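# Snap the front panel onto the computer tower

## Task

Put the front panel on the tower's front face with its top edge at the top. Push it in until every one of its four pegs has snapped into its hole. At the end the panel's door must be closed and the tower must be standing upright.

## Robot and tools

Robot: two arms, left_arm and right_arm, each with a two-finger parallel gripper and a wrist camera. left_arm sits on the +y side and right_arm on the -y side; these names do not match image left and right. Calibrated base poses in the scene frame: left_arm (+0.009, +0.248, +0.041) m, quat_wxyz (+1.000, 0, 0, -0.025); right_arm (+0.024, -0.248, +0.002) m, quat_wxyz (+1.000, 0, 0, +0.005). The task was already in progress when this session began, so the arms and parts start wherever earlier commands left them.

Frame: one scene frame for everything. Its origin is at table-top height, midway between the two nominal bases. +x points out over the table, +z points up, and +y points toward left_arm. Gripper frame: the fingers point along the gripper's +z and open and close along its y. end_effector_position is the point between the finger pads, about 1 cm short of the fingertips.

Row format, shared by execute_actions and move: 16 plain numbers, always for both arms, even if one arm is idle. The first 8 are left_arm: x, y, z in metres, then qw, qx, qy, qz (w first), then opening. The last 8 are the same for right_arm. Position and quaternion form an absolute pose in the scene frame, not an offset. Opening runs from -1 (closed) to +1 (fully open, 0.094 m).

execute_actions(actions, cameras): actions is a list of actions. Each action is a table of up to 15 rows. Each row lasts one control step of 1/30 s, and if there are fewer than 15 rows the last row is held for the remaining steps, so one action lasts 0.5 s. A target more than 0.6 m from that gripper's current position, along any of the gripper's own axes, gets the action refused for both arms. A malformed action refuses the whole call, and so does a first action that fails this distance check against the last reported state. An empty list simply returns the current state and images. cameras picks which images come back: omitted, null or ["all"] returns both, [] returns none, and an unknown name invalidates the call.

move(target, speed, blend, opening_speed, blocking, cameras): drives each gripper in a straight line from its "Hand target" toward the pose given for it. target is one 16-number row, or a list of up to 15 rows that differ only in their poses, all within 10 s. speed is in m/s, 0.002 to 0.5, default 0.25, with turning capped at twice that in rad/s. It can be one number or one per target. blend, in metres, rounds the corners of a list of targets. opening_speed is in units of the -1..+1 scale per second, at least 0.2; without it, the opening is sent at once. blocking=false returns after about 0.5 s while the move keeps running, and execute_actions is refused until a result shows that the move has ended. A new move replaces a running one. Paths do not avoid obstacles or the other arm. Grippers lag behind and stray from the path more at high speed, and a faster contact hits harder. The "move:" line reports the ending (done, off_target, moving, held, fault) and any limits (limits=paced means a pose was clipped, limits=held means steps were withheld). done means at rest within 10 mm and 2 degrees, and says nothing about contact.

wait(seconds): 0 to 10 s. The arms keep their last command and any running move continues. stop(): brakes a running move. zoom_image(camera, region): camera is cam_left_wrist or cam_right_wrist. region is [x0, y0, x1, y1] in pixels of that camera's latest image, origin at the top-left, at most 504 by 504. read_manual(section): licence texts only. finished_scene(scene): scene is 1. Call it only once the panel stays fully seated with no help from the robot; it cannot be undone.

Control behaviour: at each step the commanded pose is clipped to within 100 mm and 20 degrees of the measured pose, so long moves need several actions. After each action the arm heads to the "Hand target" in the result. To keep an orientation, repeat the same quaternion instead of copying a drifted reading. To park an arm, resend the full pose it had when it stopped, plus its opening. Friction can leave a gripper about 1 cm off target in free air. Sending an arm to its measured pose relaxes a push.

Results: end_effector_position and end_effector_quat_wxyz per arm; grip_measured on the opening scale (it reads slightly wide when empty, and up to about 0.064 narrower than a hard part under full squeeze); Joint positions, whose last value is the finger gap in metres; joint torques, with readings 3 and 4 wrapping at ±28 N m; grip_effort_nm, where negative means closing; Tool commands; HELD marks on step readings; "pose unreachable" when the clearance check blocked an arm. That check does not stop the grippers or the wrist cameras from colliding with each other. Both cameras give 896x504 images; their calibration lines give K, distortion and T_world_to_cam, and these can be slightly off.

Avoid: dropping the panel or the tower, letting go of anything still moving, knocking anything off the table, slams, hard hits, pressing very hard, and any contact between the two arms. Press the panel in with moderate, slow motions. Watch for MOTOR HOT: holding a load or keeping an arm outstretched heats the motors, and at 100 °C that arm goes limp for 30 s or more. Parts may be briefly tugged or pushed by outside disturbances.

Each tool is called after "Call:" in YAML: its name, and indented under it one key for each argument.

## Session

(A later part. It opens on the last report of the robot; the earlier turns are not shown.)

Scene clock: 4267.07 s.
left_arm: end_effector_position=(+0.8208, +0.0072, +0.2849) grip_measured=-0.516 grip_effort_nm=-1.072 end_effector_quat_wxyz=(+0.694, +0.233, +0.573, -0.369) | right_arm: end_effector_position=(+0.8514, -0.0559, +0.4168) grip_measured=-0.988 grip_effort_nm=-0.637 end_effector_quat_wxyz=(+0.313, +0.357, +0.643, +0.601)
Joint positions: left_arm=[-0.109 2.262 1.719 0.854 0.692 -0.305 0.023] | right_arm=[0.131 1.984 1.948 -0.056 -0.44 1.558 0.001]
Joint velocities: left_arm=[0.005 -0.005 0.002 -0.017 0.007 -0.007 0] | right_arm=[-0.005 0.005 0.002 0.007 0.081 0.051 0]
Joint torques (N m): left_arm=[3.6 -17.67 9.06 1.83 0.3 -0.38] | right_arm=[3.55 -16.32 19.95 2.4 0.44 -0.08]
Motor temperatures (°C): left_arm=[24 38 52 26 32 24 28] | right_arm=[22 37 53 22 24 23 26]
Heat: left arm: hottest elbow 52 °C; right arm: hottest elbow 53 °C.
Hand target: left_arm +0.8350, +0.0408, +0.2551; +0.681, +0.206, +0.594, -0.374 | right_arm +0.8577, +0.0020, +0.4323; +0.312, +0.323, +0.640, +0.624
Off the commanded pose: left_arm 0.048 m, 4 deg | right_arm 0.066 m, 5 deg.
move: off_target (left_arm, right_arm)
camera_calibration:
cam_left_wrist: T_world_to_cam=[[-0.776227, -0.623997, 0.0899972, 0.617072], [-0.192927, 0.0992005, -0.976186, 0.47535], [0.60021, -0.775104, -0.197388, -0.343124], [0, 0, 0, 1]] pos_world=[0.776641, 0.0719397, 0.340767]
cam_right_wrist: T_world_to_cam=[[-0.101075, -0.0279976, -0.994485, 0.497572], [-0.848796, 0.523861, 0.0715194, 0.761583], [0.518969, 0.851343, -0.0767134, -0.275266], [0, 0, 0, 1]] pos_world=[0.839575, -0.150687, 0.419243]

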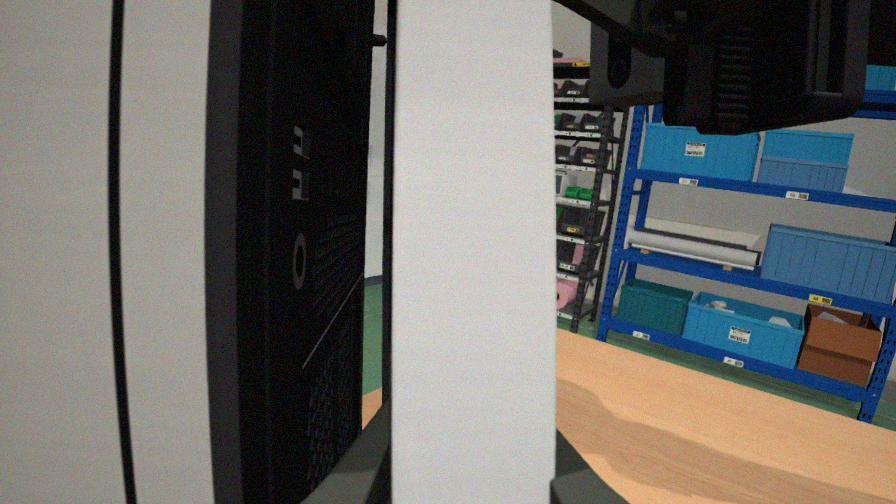

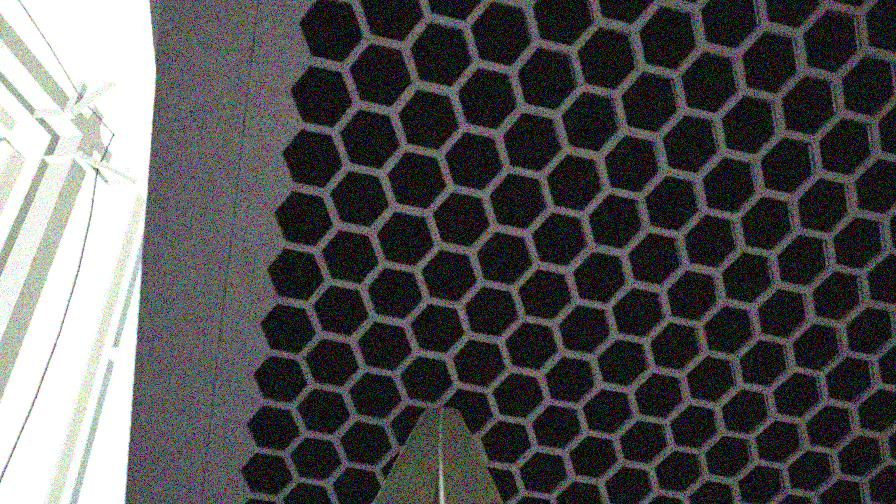

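Call:
move:
  target:
    - [0.838,0.040,0.255,0.681,0.207,0.594,-0.3746,-1,0.74,-0.11,0.46,0.3124,0.3224,0.64,0.6227,-1]
    - [0.838,0.040,0.255,0.681,0.207,0.594,-0.3746,-1,0.6784,-0.1012,0.629,0.490,-0.03,0.871,0,-1]
  speed: 0.2

Call:
zoom_image:
  camera: "cam_left_wrist"
  region: [200, 0, 480, 440]

Call:
zoom_image:
  camera: "cam_right_wrist"
  region: [150, 50, 550, 350]

Scene clock: 4310.87 s.
left_arm: end_effector_position=(+0.8137, +0.0070, +0.2825) grip_measured=-0.516 grip_effort_nm=-1.057 end_effector_quat_wxyz=(+0.691, +0.252, +0.565, -0.375) | right_arm: end_effector_position=(+0.6793, -0.1085, +0.6192) grip_measured=-0.988 grip_effort_nm=-0.642 end_effector_quat_wxyz=(+0.482, -0.026, +0.876, -0.003)
Joint positions: left_arm=[-0.103 2.263 1.709 0.878 0.737 -0.3 0.023] | right_arm=[0.251 1.913 2.759 -1.424 0.2 0.093 0.001]
Joint velocities: left_arm=[-0.005 0.005 -0.002 -0.002 0.051 0.007 -0.001] | right_arm=[-0.005 -0.005 -0.002 -0.017 -0.066 0.139 0]
Joint torques (N m): left_arm=[3.19 -18.02 9.11 1.13 -1.68 -0.42] | right_arm=[-0.56 -15.5 11.59 1.09 0.28 -0.16]
Motor temperatures (°C): left_arm=[24 38 51 26 30 23 28] | right_arm=[22 37 68 22 24 23 26]
Heat: left arm: hottest elbow 51 °C; right arm: hottest elbow 68 °C.
Hand target: left_arm +0.8332, +0.0412, +0.2547; +0.682, +0.207, +0.594, -0.374 | right_arm +0.6763, -0.1025, +0.6298; +0.492, -0.034, +0.870, -0.003
Off the commanded pose: left_arm 0.049 m, 6 deg | right_arm 0.012 m, 1 deg.
move: off_target (left_arm, right_arm)
camera_calibration:
cam_left_wrist: T_world_to_cam=[[-0.799656, -0.596921, 0.0650866, 0.637573], [-0.16931, 0.120152, -0.978211, 0.452869], [0.576094, -0.793252, -0.197145, -0.319876], [0, 0, 0, 1]] pos_world=[0.770793, 0.0724252, 0.338442]
cam_right_wrist: T_world_to_cam=[[0.025623, -0.999063, 0.0348793, -0.148857], [-0.84257, -0.0403597, -0.537072, 0.93997], [0.537976, -0.0156269, -0.842815, 0.241772], [0, 0, 0, 1]] pos_world=[0.665738, -0.107002, 0.713792]

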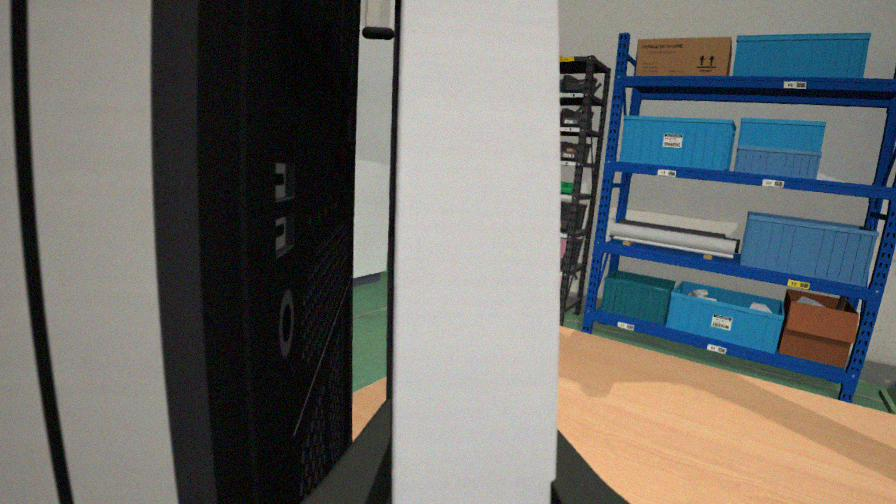

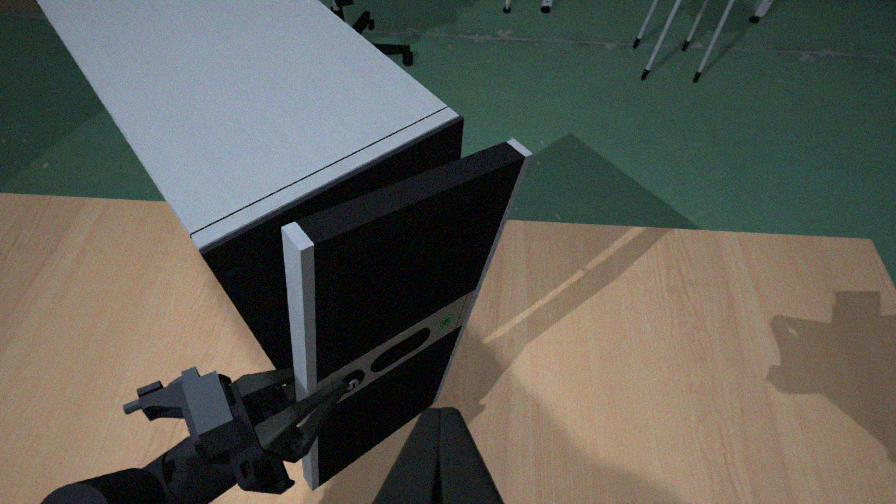

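Scaled by 1.145 from the camera's 896x504 image, which has a finer 1280x720 frame.

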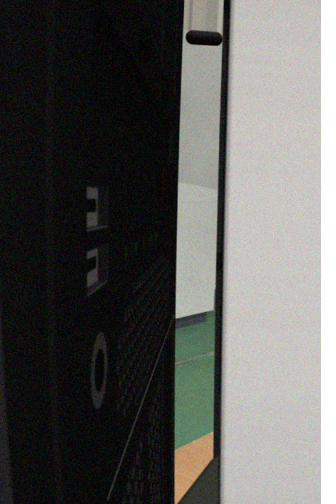

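Scaled by 1.260 from the camera's 896x504 image, which has a finer 1280x720 frame.

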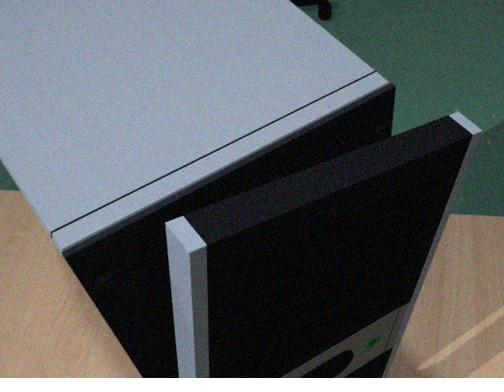

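Call:
move:
  target:
    - [0.78,-0.008,0.30,0.681,0.207,0.594,-0.3746,-1,0.62,-0.25,0.58,0.6,-0.1,0.8,0.1,-1]
    - [0.76,-0.02,0.32,0.7340,0.3136,0.5368,-0.2655,-1,0.45,-0.30,0.46,0.686,-0.05,0.686,0.05,-1]
  speed: 0.15

Call:
zoom_image:
  camera: "cam_right_wrist"
  region: [50, 0, 550, 500]

Scene clock: 4350.30 s.
left_arm: end_effector_position=(+0.7639, -0.0200, +0.2846) grip_measured=-0.516 grip_effort_nm=-1.053 end_effector_quat_wxyz=(+0.717, +0.305, +0.562, -0.280) | right_arm: end_effector_position=(+0.4545, -0.2946, +0.4491) grip_measured=-0.988 grip_effort_nm=-0.642 end_effector_quat_wxyz=(+0.697, -0.049, +0.713, +0.057)
Joint positions: left_arm=[-0.162 2.121 1.499 0.854 0.645 -0.016 0.023] | right_arm=[-0.28 0.824 0.82 -0.018 -0.419 0.003 0.001]
Joint velocities: left_arm=[-0.005 -0.005 0.012 -0.002 -0.051 -0.022 0] | right_arm=[-0.005 -0.005 0.007 -0.002 0.022 0.095 0.001]
Joint torques (N m): left_arm=[-0.03 -21.95 8.69 1.95 -0.22 0.24] | right_arm=[-2.43 -5.54 10.65 2.15 -0.11 0.11]
Motor temperatures (°C): left_arm=[24 38 49 26 30 23 28] | right_arm=[22 37 58 22 24 23 26]
Heat: left arm: hottest elbow 49 °C; right arm: hottest elbow 58 °C.
Hand target: left_arm +0.7602, -0.0204, +0.3202; +0.736, +0.314, +0.538, -0.266 | right_arm +0.4513, -0.2989, +0.4559; +0.705, -0.044, +0.705, +0.056
Off the commanded pose: left_arm 0.036 m, 4 deg | right_arm 0.013 m, 1 deg.
move: off_target (left_arm, right_arm)
camera_calibration:
cam_left_wrist: T_world_to_cam=[[-0.739308, -0.660101, -0.133003, 0.590481], [-0.0689527, 0.270694, -0.960193, 0.370992], [0.669828, -0.700707, -0.245642, -0.368108], [0, 0, 0, 1]] pos_world=[0.708698, 0.031416, 0.344337]
cam_right_wrist: T_world_to_cam=[[0.13282, -0.990974, -0.0181525, -0.345595], [-0.441449, -0.0427497, -0.896267, 0.629985], [0.887401, 0.127056, -0.443143, -0.0798309], [0, 0, 0, 1]] pos_world=[0.394851, -0.305401, 0.522985]

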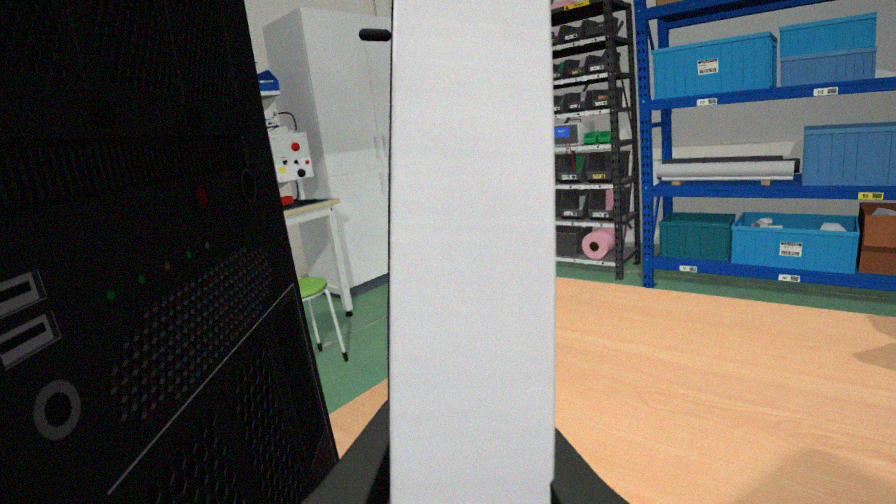

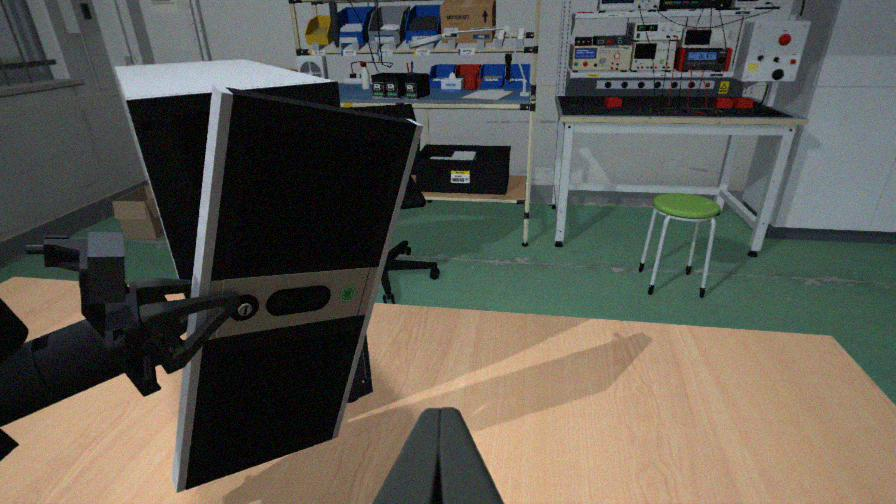

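Scaled by 1.008 from the camera's 896x504 image, which has a finer 1280x720 frame.

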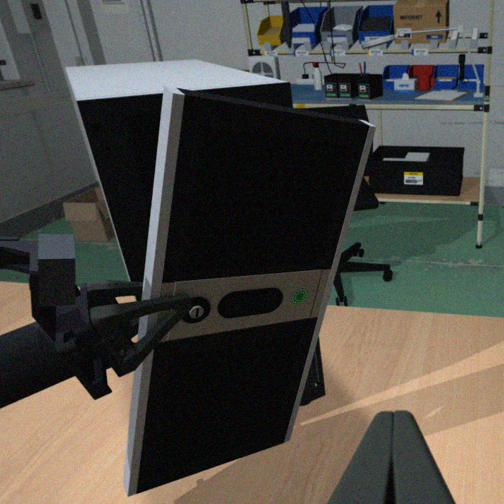

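Call:
move:
  target: [0.74,-0.03,0.33,0.814,0.252,0.432,-0.2946,-1,0.45,-0.30,0.46,0.686,-0.05,0.686,0.05,-1]
  speed: 0.15

Call:
zoom_image:
  camera: "cam_right_wrist"
  region: [50, 0, 550, 500]

Scene clock: 4369.10 s.
left_arm: end_effector_position=(+0.7397, -0.0269, +0.3029) grip_measured=-0.516 grip_effort_nm=-1.072 end_effector_quat_wxyz=(+0.796, +0.251, +0.465, -0.295) | right_arm: end_effector_position=(+0.4538, -0.2958, +0.4490) grip_measured=-0.988 grip_effort_nm=-0.642 end_effector_quat_wxyz=(+0.697, -0.050, +0.713, +0.059)
Joint positions: left_arm=[-0.198 2.19 1.473 1.257 0.533 -0.156 0.023] | right_arm=[-0.287 0.824 0.819 -0.018 -0.431 0.004 0.001]
Joint velocities: left_arm=[-0.005 -0.005 -0.017 0.002 0.037 -0.066 -0.001] | right_arm=[-0.015 0.005 -0.002 0.007 0.007 -0.037 0]
Joint torques (N m): left_arm=[-0.44 -19.14 10.14 2.89 -0.54 -0.06] | right_arm=[-1.85 -5.42 11.55 1.55 -0.14 -0.12]
Motor temperatures (°C): left_arm=[24 39 48 26 29 23 28] | right_arm=[22 36 56 22 24 23 26]
Heat: left arm: hottest elbow 48 °C; right arm: hottest elbow 56 °C.
Hand target: left_arm +0.7393, -0.0300, +0.3299; +0.814, +0.250, +0.433, -0.295 | right_arm +0.4501, -0.2999, +0.4598; +0.705, -0.051, +0.705, +0.051
Off the commanded pose: left_arm 0.027 m, 4 deg | right_arm 0.012 m, 2 deg.
move: off_target (left_arm, right_arm)
camera_calibration:
cam_left_wrist: T_world_to_cam=[[-0.697756, -0.70381, -0.133368, 0.538684], [0.111912, 0.0767917, -0.990747, 0.259008], [0.707539, -0.706225, 0.0251828, -0.462355], [0, 0, 0, 1]] pos_world=[0.674019, 0.0327147, 0.340097]
cam_right_wrist: T_world_to_cam=[[0.136957, -0.990392, -0.0191579, -0.347931], [-0.441309, -0.0436893, -0.896291, 0.629208], [0.886842, 0.131208, -0.443052, -0.0777275], [0, 0, 0, 1]] pos_world=[0.394259, -0.3069, 0.52285]

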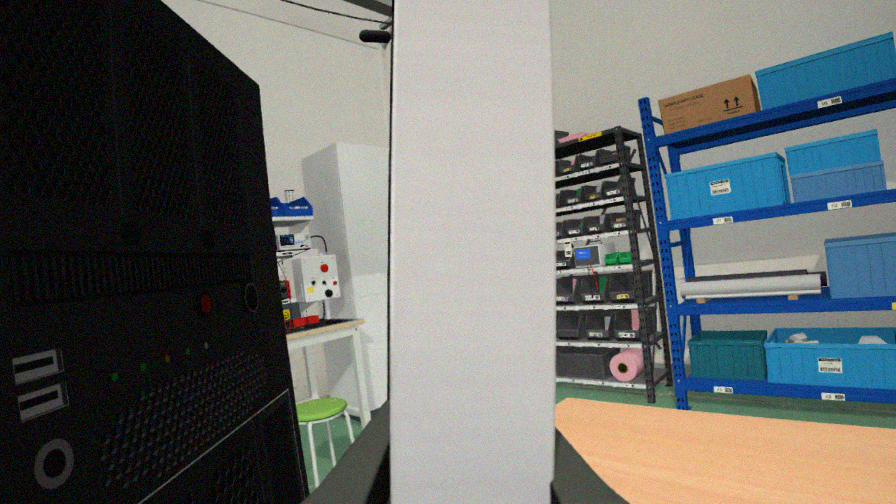

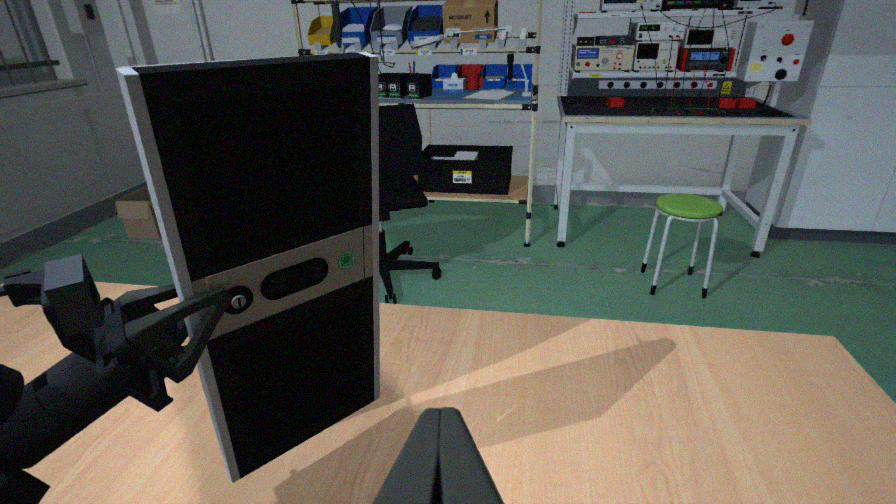

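Scaled by 1.008 from the camera's 896x504 image, which has a finer 1280x720 frame.

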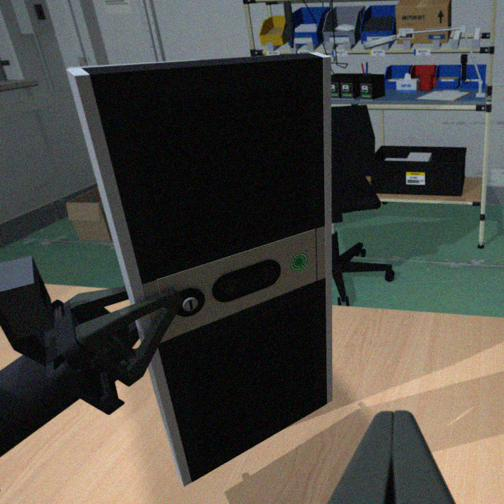

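Call:
move:
  target: [0.745,-0.02,0.328,0.7862,0.2231,0.4362,-0.3762,-1,0.45,-0.30,0.46,0.686,-0.05,0.686,0.05,-1]
  speed: 0.15

Call:
zoom_image:
  camera: "cam_right_wrist"
  region: [50, 0, 550, 500]

Scene clock: 4389.07 s.
left_arm: end_effector_position=(+0.7369, -0.0221, +0.2922) grip_measured=-0.516 grip_effort_nm=-1.062 end_effector_quat_wxyz=(+0.763, +0.219, +0.476, -0.380) | right_arm: end_effector_position=(+0.4538, -0.2957, +0.4490) grip_measured=-0.988 grip_effort_nm=-0.632 end_effector_quat_wxyz=(+0.697, -0.050, +0.713, +0.059)
Joint positions: left_arm=[-0.184 2.219 1.479 1.31 0.579 -0.368 0.023] | right_arm=[-0.287 0.824 0.819 -0.018 -0.431 0.004 0.001]
Joint velocities: left_arm=[-0.005 0.005 -0.007 -0.012 -0.095 -0.022 -0.001] | right_arm=[0.005 0.005 -0.002 -0.007 -0.007 0.007 0]
Joint torques (N m): left_arm=[0.09 -18.84 11.9 2.88 -0.47 -0.08] | right_arm=[-2.26 -5.6 11.63 1.69 -0.14 -0.09]
Motor temperatures (°C): left_arm=[24 39 49 26 28 23 28] | right_arm=[22 35 55 22 24 23 26]
Heat: left arm: hottest elbow 49 °C; right arm: hottest elbow 55 °C.
Hand target: left_arm +0.7425, -0.0193, +0.3277; +0.786, +0.223, +0.436, -0.376 | right_arm +0.4501, -0.2998, +0.4599; +0.705, -0.051, +0.705, +0.052
Off the commanded pose: left_arm 0.037 m, 5 deg | right_arm 0.012 m, 2 deg.
move: off_target (left_arm, right_arm)
camera_calibration:
cam_left_wrist: T_world_to_cam=[[-0.783514, -0.621093, 0.0186801, 0.559268], [0.00493923, -0.0362869, -0.999329, 0.327212], [0.621354, -0.782896, 0.0314991, -0.396742], [0, 0, 0, 1]] pos_world=[0.683095, 0.048623, 0.329042]
cam_right_wrist: T_world_to_cam=[[0.137335, -0.990339, -0.019166, -0.348017], [-0.44129, -0.04385, -0.896292, 0.629151], [0.886793, 0.13155, -0.443049, -0.0776049], [0, 0, 0, 1]] pos_world=[0.394253, -0.306858, 0.52285]

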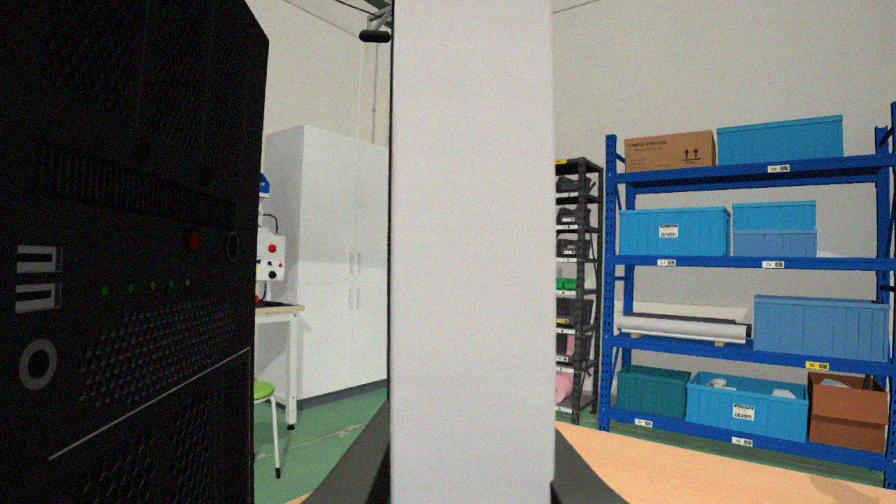

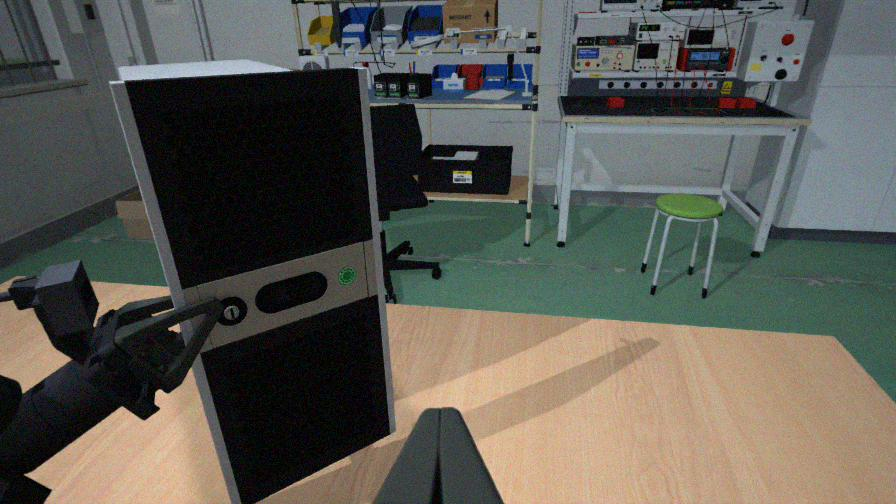

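Scaled by 1.008 from the camera's 896x504 image, which has a finer 1280x720 frame.

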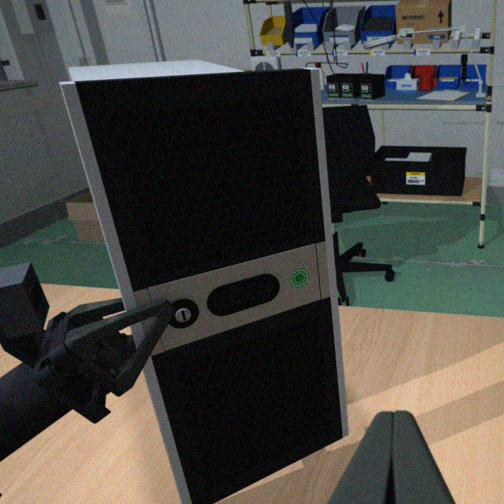

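Call:
move:
  target:
    - [0.76,0.0,0.328,0.7862,0.2231,0.4362,-0.3762,-1,0.62,-0.25,0.58,0.6,-0.1,0.8,0.1,-1]
    - [0.79,0.025,0.328,0.7862,0.2231,0.4362,-0.3762,-1,0.6784,-0.1012,0.629,0.490,-0.03,0.871,0,-1]
  speed: 0.15

Call:
zoom_image:
  camera: "cam_right_wrist"
  region: [150, 50, 550, 350]

Scene clock: 4404.60 s.
left_arm: end_effector_position=(+0.7799, +0.0234, +0.2984) grip_measured=-0.516 grip_effort_nm=-1.057 end_effector_quat_wxyz=(+0.770, +0.218, +0.463, -0.380) | right_arm: end_effector_position=(+0.6797, -0.1037, +0.6215) grip_measured=-0.988 grip_effort_nm=-0.647 end_effector_quat_wxyz=(+0.482, -0.043, +0.875, -0.011)
Joint positions: left_arm=[-0.106 2.299 1.633 1.299 0.637 -0.43 0.023] | right_arm=[0.259 1.948 2.829 -1.458 0.205 0.061 0.001]
Joint velocities: left_arm=[-0.015 0.005 0.002 -0.007 0.066 0.066 -0.001] | right_arm=[0.015 0.005 0.002 0.007 -0.051 0.007 0]
Joint torques (N m): left_arm=[0.44 -19.66 12.31 1.81 -0.49 -0.04] | right_arm=[-1.49 -16.09 11.51 1.09 0.23 0.1]
Motor temperatures (°C): left_arm=[24 39 50 26 28 22 28] | right_arm=[22 34 55 22 24 23 26]
Heat: left arm: hottest elbow 50 °C; right arm: hottest elbow 55 °C.
Hand target: left_arm +0.7875, +0.0262, +0.3272; +0.786, +0.222, +0.436, -0.377 | right_arm +0.6768, -0.1023, +0.6324; +0.494, -0.036, +0.869, -0.006
Off the commanded pose: left_arm 0.031 m, 4 deg | right_arm 0.008 m, 2 deg.
move: off_target (left_arm)
camera_calibration:
cam_left_wrist: T_world_to_cam=[[-0.783181, -0.621754, 0.00707185, 0.624322], [0.0307438, -0.0500802, -0.998272, 0.314704], [0.621034, -0.78161, 0.0583369, -0.395814], [0, 0, 0, 1]] pos_world=[0.725095, 0.0945634, 0.332835]
cam_right_wrist: T_world_to_cam=[[0.0469766, -0.996823, 0.0643176, -0.17666], [-0.839824, -0.0742751, -0.537753, 0.936764], [0.540822, -0.0287537, -0.840645, 0.238927], [0, 0, 0, 1]] pos_world=[0.665799, -0.0996508, 0.715963]

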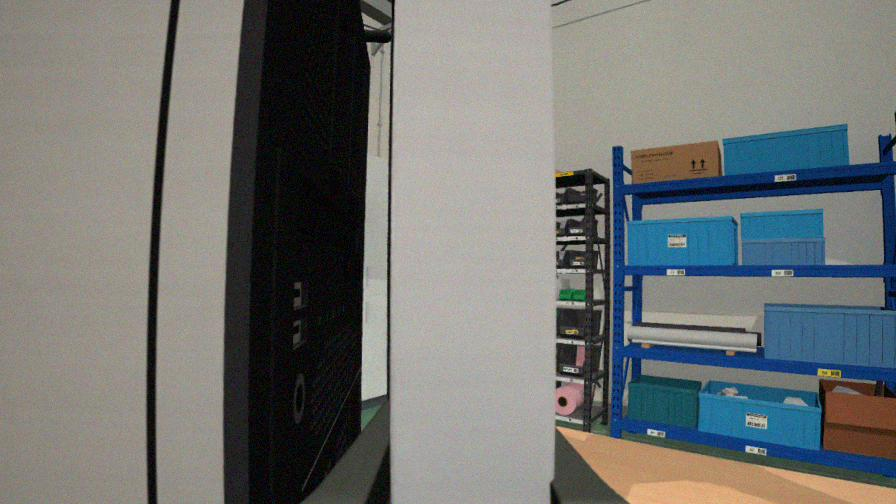

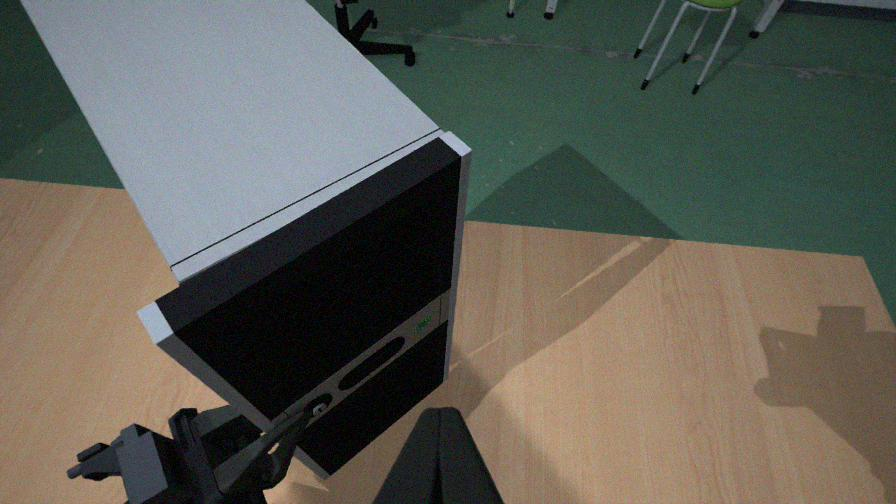

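Scaled by 1.260 from the camera's 896x504 image, which has a finer 1280x720 frame.

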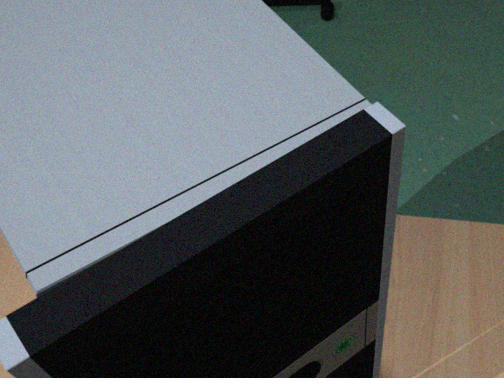

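Call:
move:
  target: [0.803,0.011,0.296,0.777,0.2334,0.4309,-0.3948,-1,0.6784,-0.1012,0.629,0.490,-0.03,0.871,0,-1]
  speed: 0.12

Call:
zoom_image:
  camera: "cam_right_wrist"
  region: [150, 50, 550, 350]

Scene clock: 4423.13 s.
left_arm: end_effector_position=(+0.7945, +0.0077, +0.2647) grip_measured=-0.516 grip_effort_nm=-1.072 end_effector_quat_wxyz=(+0.757, +0.230, +0.462, -0.401) | right_arm: end_effector_position=(+0.6794, -0.1037, +0.6222) grip_measured=-0.988 grip_effort_nm=-0.652 end_effector_quat_wxyz=(+0.483, -0.035, +0.875, -0.006)
Joint positions: left_arm=[-0.116 2.401 1.732 1.31 0.673 -0.462 0.023] | right_arm=[0.259 1.948 2.831 -1.458 0.205 0.078 0.001]
Joint velocities: left_arm=[-0.005 -0.005 -0.007 -0.002 -0.081 0.125 0] | right_arm=[0.015 -0.015 0.002 0.007 -0.022 -0.022 0]
Joint torques (N m): left_arm=[0.32 -20.89 12.03 2.11 -0.74 -0.02] | right_arm=[-0.85 -16.21 9.51 1.4 0.04 0.05]
Motor temperatures (°C): left_arm=[24 38 49 26 28 22 28] | right_arm=[22 36 54 22 24 23 26]
Heat: left arm: hottest elbow 49 °C; right arm: hottest elbow 54 °C.
Hand target: left_arm +0.8007, +0.0117, +0.2953; +0.777, +0.233, +0.431, -0.395 | right_arm +0.6783, -0.1012, +0.6288; +0.491, -0.030, +0.871, +0.000
Off the commanded pose: left_arm 0.033 m, 4 deg | right_arm 0.007 m, 1 deg.
move: off_target (left_arm)
camera_calibration:
cam_left_wrist: T_world_to_cam=[[-0.815441, -0.578663, 0.0142934, 0.649636], [0.0172055, -0.0489132, -0.998655, 0.290649], [0.578584, -0.814098, 0.049842, -0.378923], [0, 0, 0, 1]] pos_world=[0.743978, 0.0816565, 0.299859]
cam_right_wrist: T_world_to_cam=[[0.0375718, -0.998084, 0.049162, -0.16107], [-0.839864, -0.0581978, -0.539667, 0.93981], [0.541494, -0.0210131, -0.840442, 0.239845], [0, 0, 0, 1]] pos_world=[0.66549, -0.101026, 0.716679]

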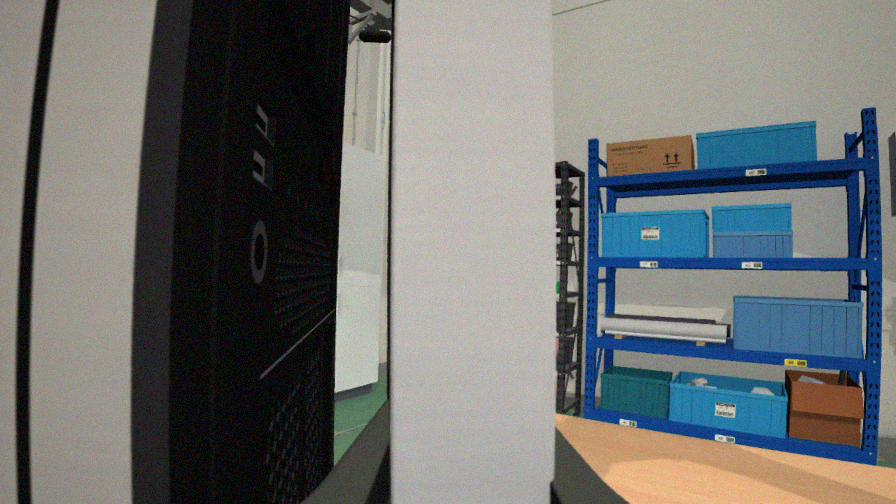

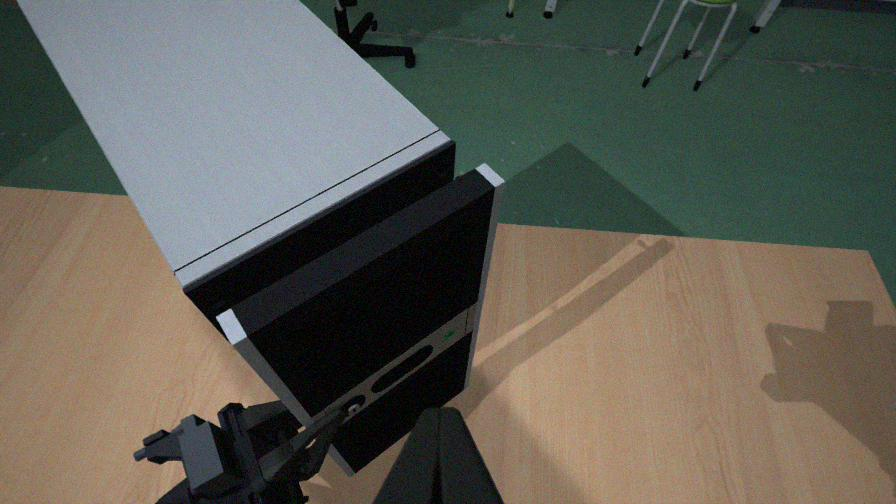

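Scaled by 1.260 from the camera's 896x504 image, which has a finer 1280x720 frame.

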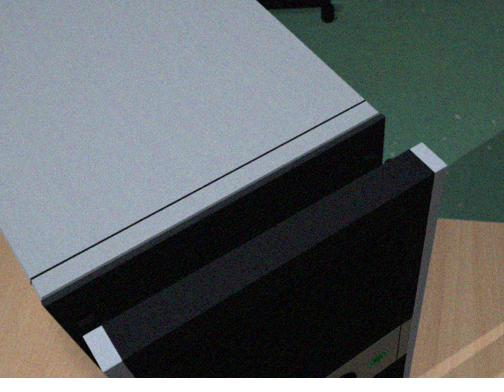

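Call:
move:
  target: [0.795,0.022,0.297,0.782,0.2276,0.4338,-0.3845,-1,0.6784,-0.1012,0.629,0.490,-0.03,0.871,0,-1]
  speed: 0.12

Call:
zoom_image:
  camera: "cam_right_wrist"
  region: [150, 50, 550, 350]

Scene clock: 4434.60 s.
left_arm: end_effector_position=(+0.7947, +0.0087, +0.2649) grip_measured=-0.516 grip_effort_nm=-1.062 end_effector_quat_wxyz=(+0.759, +0.226, +0.461, -0.400) | right_arm: end_effector_position=(+0.6794, -0.1037, +0.6222) grip_measured=-0.988 grip_effort_nm=-0.637 end_effector_quat_wxyz=(+0.483, -0.035, +0.875, -0.006)
Joint positions: left_arm=[-0.116 2.401 1.731 1.313 0.666 -0.463 0.023] | right_arm=[0.259 1.948 2.831 -1.458 0.205 0.078 0.001]
Joint velocities: left_arm=[-0.005 -0.005 -0.017 -0.002 0.022 0.051 0] | right_arm=[-0.015 -0.015 -0.002 -0.012 -0.051 -0.037 -0.001]
Joint torques (N m): left_arm=[1.38 -22.83 8.58 2.45 -0.97 0.1] | right_arm=[-0.85 -16.67 9.44 1.37 0.02 0.07]
Motor temperatures (°C): left_arm=[24 39 50 26 28 22 28] | right_arm=[22 37 53 22 24 23 26]
Heat: left arm: hottest elbow 50 °C; right arm: hottest elbow 53 °C.
Hand target: left_arm +0.7948, +0.0218, +0.2967; +0.782, +0.227, +0.434, -0.385 | right_arm +0.6783, -0.1013, +0.6288; +0.491, -0.030, +0.871, +0.000
Off the commanded pose: left_arm 0.035 m, 5 deg | right_arm 0.007 m, 1 deg.
move: off_target (left_arm)
camera_calibration:
cam_left_wrist: T_world_to_cam=[[-0.812282, -0.583018, 0.0169588, 0.64719], [0.0177275, -0.0537398, -0.998398, 0.290512], [0.582995, -0.81068, 0.0539873, -0.382925], [0, 0, 0, 1]] pos_world=[0.743794, 0.0825057, 0.299744]
cam_right_wrist: T_world_to_cam=[[0.0373692, -0.998107, 0.0488397, -0.160734], [-0.839881, -0.0578529, -0.539679, 0.939864], [0.541483, -0.0208521, -0.840453, 0.239877], [0, 0, 0, 1]] pos_world=[0.665491, -0.101054, 0.71668]

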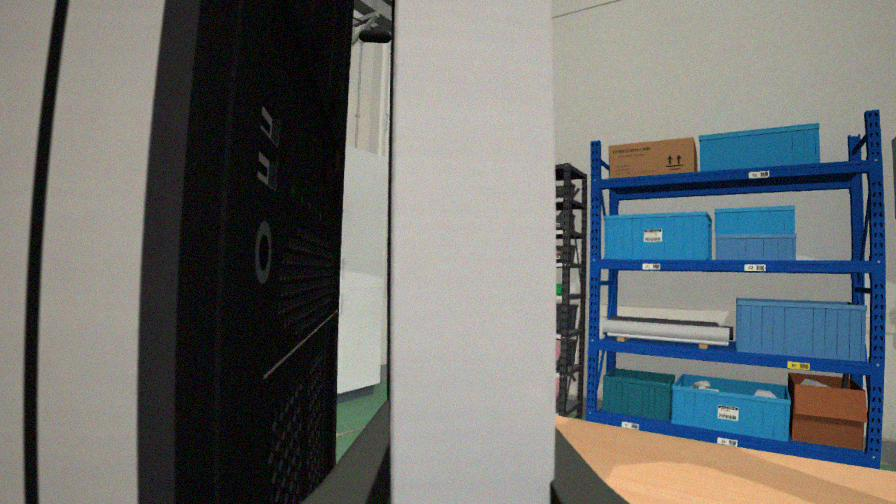

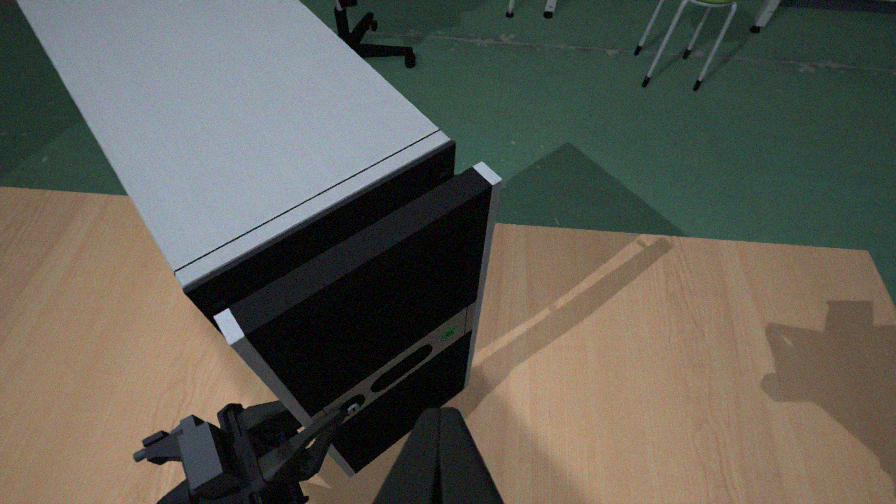

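Scaled by 1.260 from the camera's 896x504 image, which has a finer 1280x720 frame.

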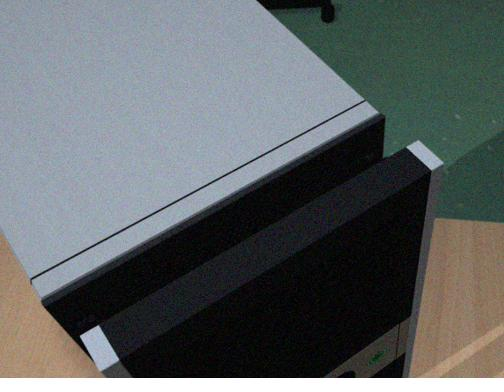

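Call:
move:
  target: [0.800,0.040,0.297,0.789,0.2183,0.4377,-0.366,-1,0.6784,-0.1012,0.629,0.490,-0.03,0.871,0,-1]
  speed: 0.12

Call:
zoom_image:
  camera: "cam_right_wrist"
  region: [150, 50, 550, 350]

Scene clock: 4440.97 s.
left_arm: end_effector_position=(+0.7948, +0.0118, +0.2596) grip_measured=-0.516 grip_effort_nm=-1.062 end_effector_quat_wxyz=(+0.761, +0.222, +0.465, -0.393) | right_arm: end_effector_position=(+0.6794, -0.1037, +0.6222) grip_measured=-0.988 grip_effort_nm=-0.642 end_effector_quat_wxyz=(+0.483, -0.035, +0.875, -0.006)
Joint positions: left_arm=[-0.115 2.401 1.717 1.315 0.652 -0.449 0.023] | right_arm=[0.259 1.948 2.831 -1.458 0.205 0.078 0.001]
Joint velocities: left_arm=[-0.005 -0.015 0.002 -0.017 -0.022 -0.022 0] | right_arm=[0.015 -0.015 0.007 0.017 -0.051 0.007 0.002]
Joint torques (N m): left_arm=[2.32 -23.41 8.43 2.39 -1.18 0.15] | right_arm=[-1.49 -16.56 9.51 1.35 0.04 0.06]
Motor temperatures (°C): left_arm=[24 40 50 26 28 22 28] | right_arm=[22 37 53 22 24 23 26]
Heat: left arm: hottest elbow 50 °C; right arm: hottest elbow 53 °C.
Hand target: left_arm +0.7990, +0.0396, +0.2963; +0.791, +0.218, +0.439, -0.367 | right_arm +0.6783, -0.1013, +0.6288; +0.491, -0.030, +0.871, +0.000
Off the commanded pose: left_arm 0.047 m, 5 deg | right_arm 0.007 m, 1 deg.
move: off_target (left_arm)
camera_calibration:
cam_left_wrist: T_world_to_cam=[[-0.800978, -0.598385, 0.0192127, 0.639782], [0.0150855, -0.052253, -0.99852, 0.287511], [0.598503, -0.799503, 0.0508805, -0.39179], [0, 0, 0, 1]] pos_world=[0.742602, 0.0846225, 0.294728]
cam_right_wrist: T_world_to_cam=[[0.0373692, -0.998107, 0.0488397, -0.160734], [-0.839881, -0.0578529, -0.539679, 0.939864], [0.541483, -0.0208521, -0.840453, 0.239877], [0, 0, 0, 1]] pos_world=[0.665491, -0.101054, 0.71668]

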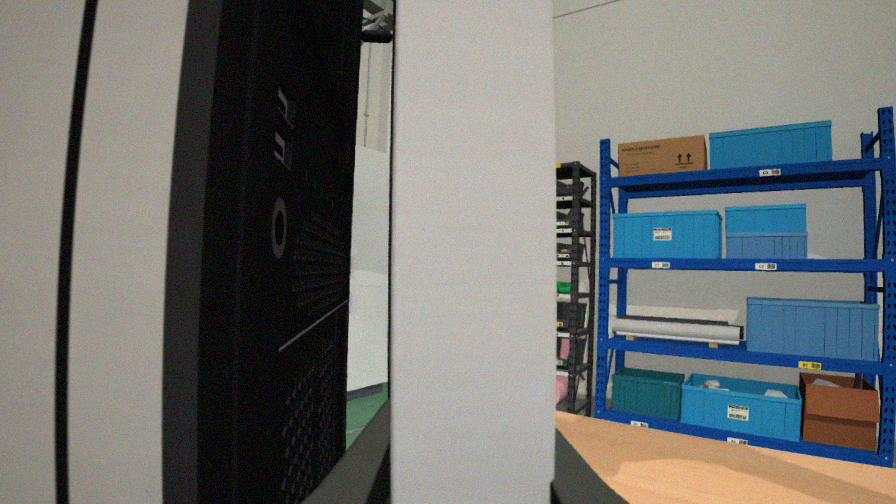

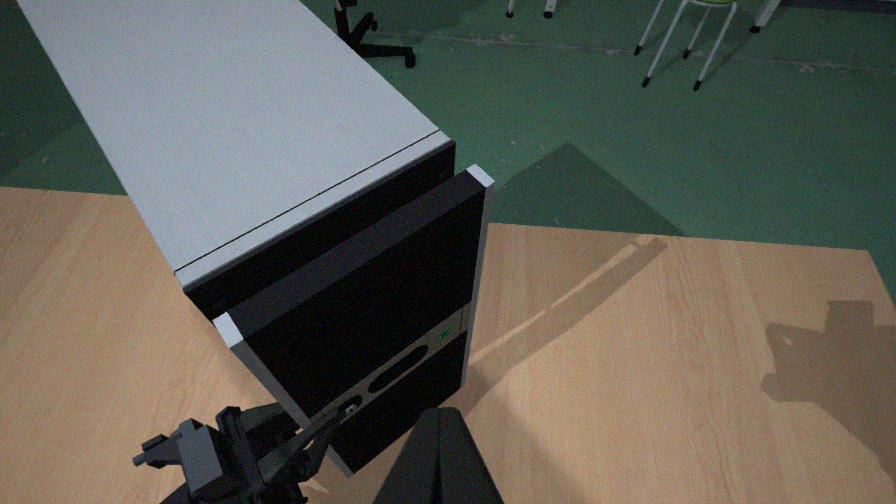

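Scaled by 1.260 from the camera's 896x504 image, which has a finer 1280x720 frame.

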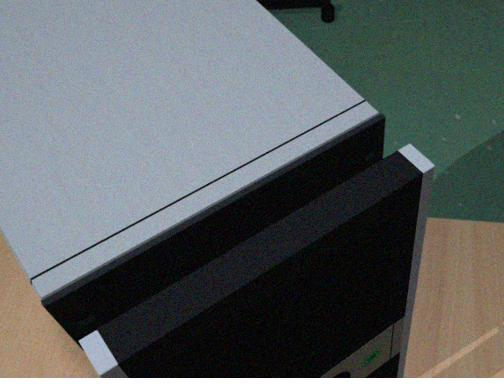

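Call:
move:
  target: [0.803,0.062,0.304,0.789,0.2183,0.4377,-0.366,-1,0.6784,-0.1012,0.629,0.490,-0.03,0.871,0,-1]
  speed: 0.12

Call:
zoom_image:
  camera: "cam_right_wrist"
  region: [150, 50, 550, 350]

Scene clock: 4449.27 s.
left_arm: end_effector_position=(+0.7935, +0.0188, +0.2569) grip_measured=-0.516 grip_effort_nm=-1.057 end_effector_quat_wxyz=(+0.759, +0.230, +0.465, -0.393) | right_arm: end_effector_position=(+0.6794, -0.1037, +0.6222) grip_measured=-0.988 grip_effort_nm=-0.642 end_effector_quat_wxyz=(+0.483, -0.035, +0.875, -0.006)
Joint positions: left_arm=[-0.102 2.401 1.712 1.322 0.678 -0.45 0.023] | right_arm=[0.259 1.948 2.831 -1.458 0.205 0.078 0.001]
Joint velocities: left_arm=[-0.005 -0.015 -0.002 0.002 0.037 -0.022 0] | right_arm=[-0.015 -0.005 0.007 -0.027 -0.051 -0.081 0.001]
Joint torques (N m): left_arm=[3.9 -24.35 8.8 2.35 -1.31 -0.08] | right_arm=[-1.26 -16.79 9.42 1.46 0.03 0.07]
Motor temperatures (°C): left_arm=[24 40 49 26 28 22 28] | right_arm=[22 37 52 22 24 23 26]
Heat: left arm: hottest elbow 49 °C; right arm: hottest elbow 52 °C.
Hand target: left_arm +0.8008, +0.0611, +0.3032; +0.791, +0.219, +0.438, -0.367 | right_arm +0.6783, -0.1013, +0.6288; +0.491, -0.030, +0.871, +0.000
Off the commanded pose: left_arm 0.065 m, 6 deg | right_arm 0.007 m, 1 deg.
move: off_target (left_arm)
camera_calibration:
cam_left_wrist: T_world_to_cam=[[-0.806389, -0.591342, 0.00718442, 0.65019], [0.0188392, -0.0378288, -0.999107, 0.282071], [0.591086, -0.805533, 0.0416451, -0.376932], [0, 0, 0, 1]] pos_world=[0.741791, 0.0915236, 0.292845]
cam_right_wrist: T_world_to_cam=[[0.0373692, -0.998107, 0.0488397, -0.160734], [-0.839881, -0.0578529, -0.539679, 0.939864], [0.541483, -0.0208521, -0.840453, 0.239877], [0, 0, 0, 1]] pos_world=[0.665491, -0.101054, 0.71668]

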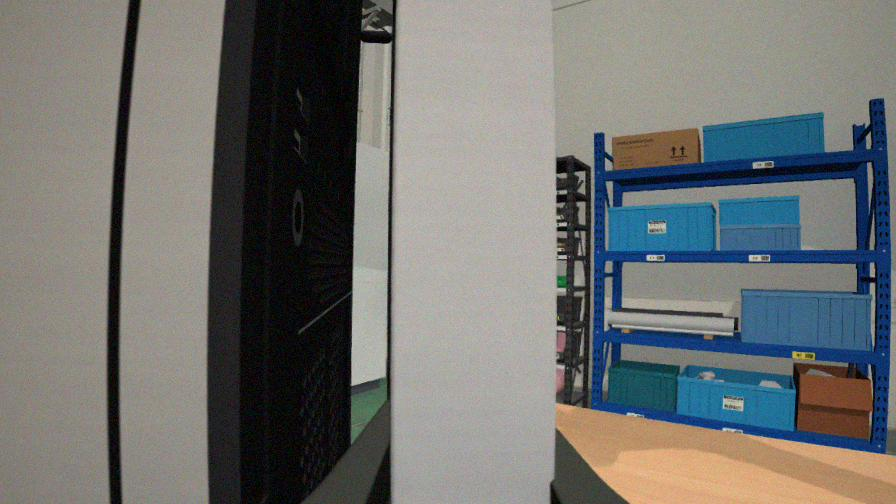

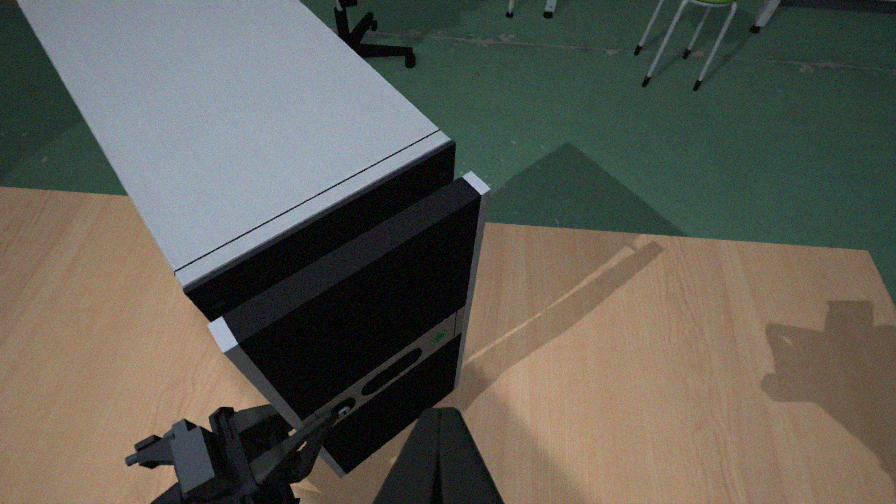

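Scaled by 1.260 from the camera's 896x504 image, which has a finer 1280x720 frame.

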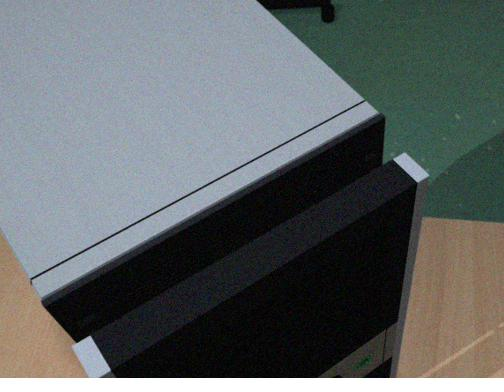

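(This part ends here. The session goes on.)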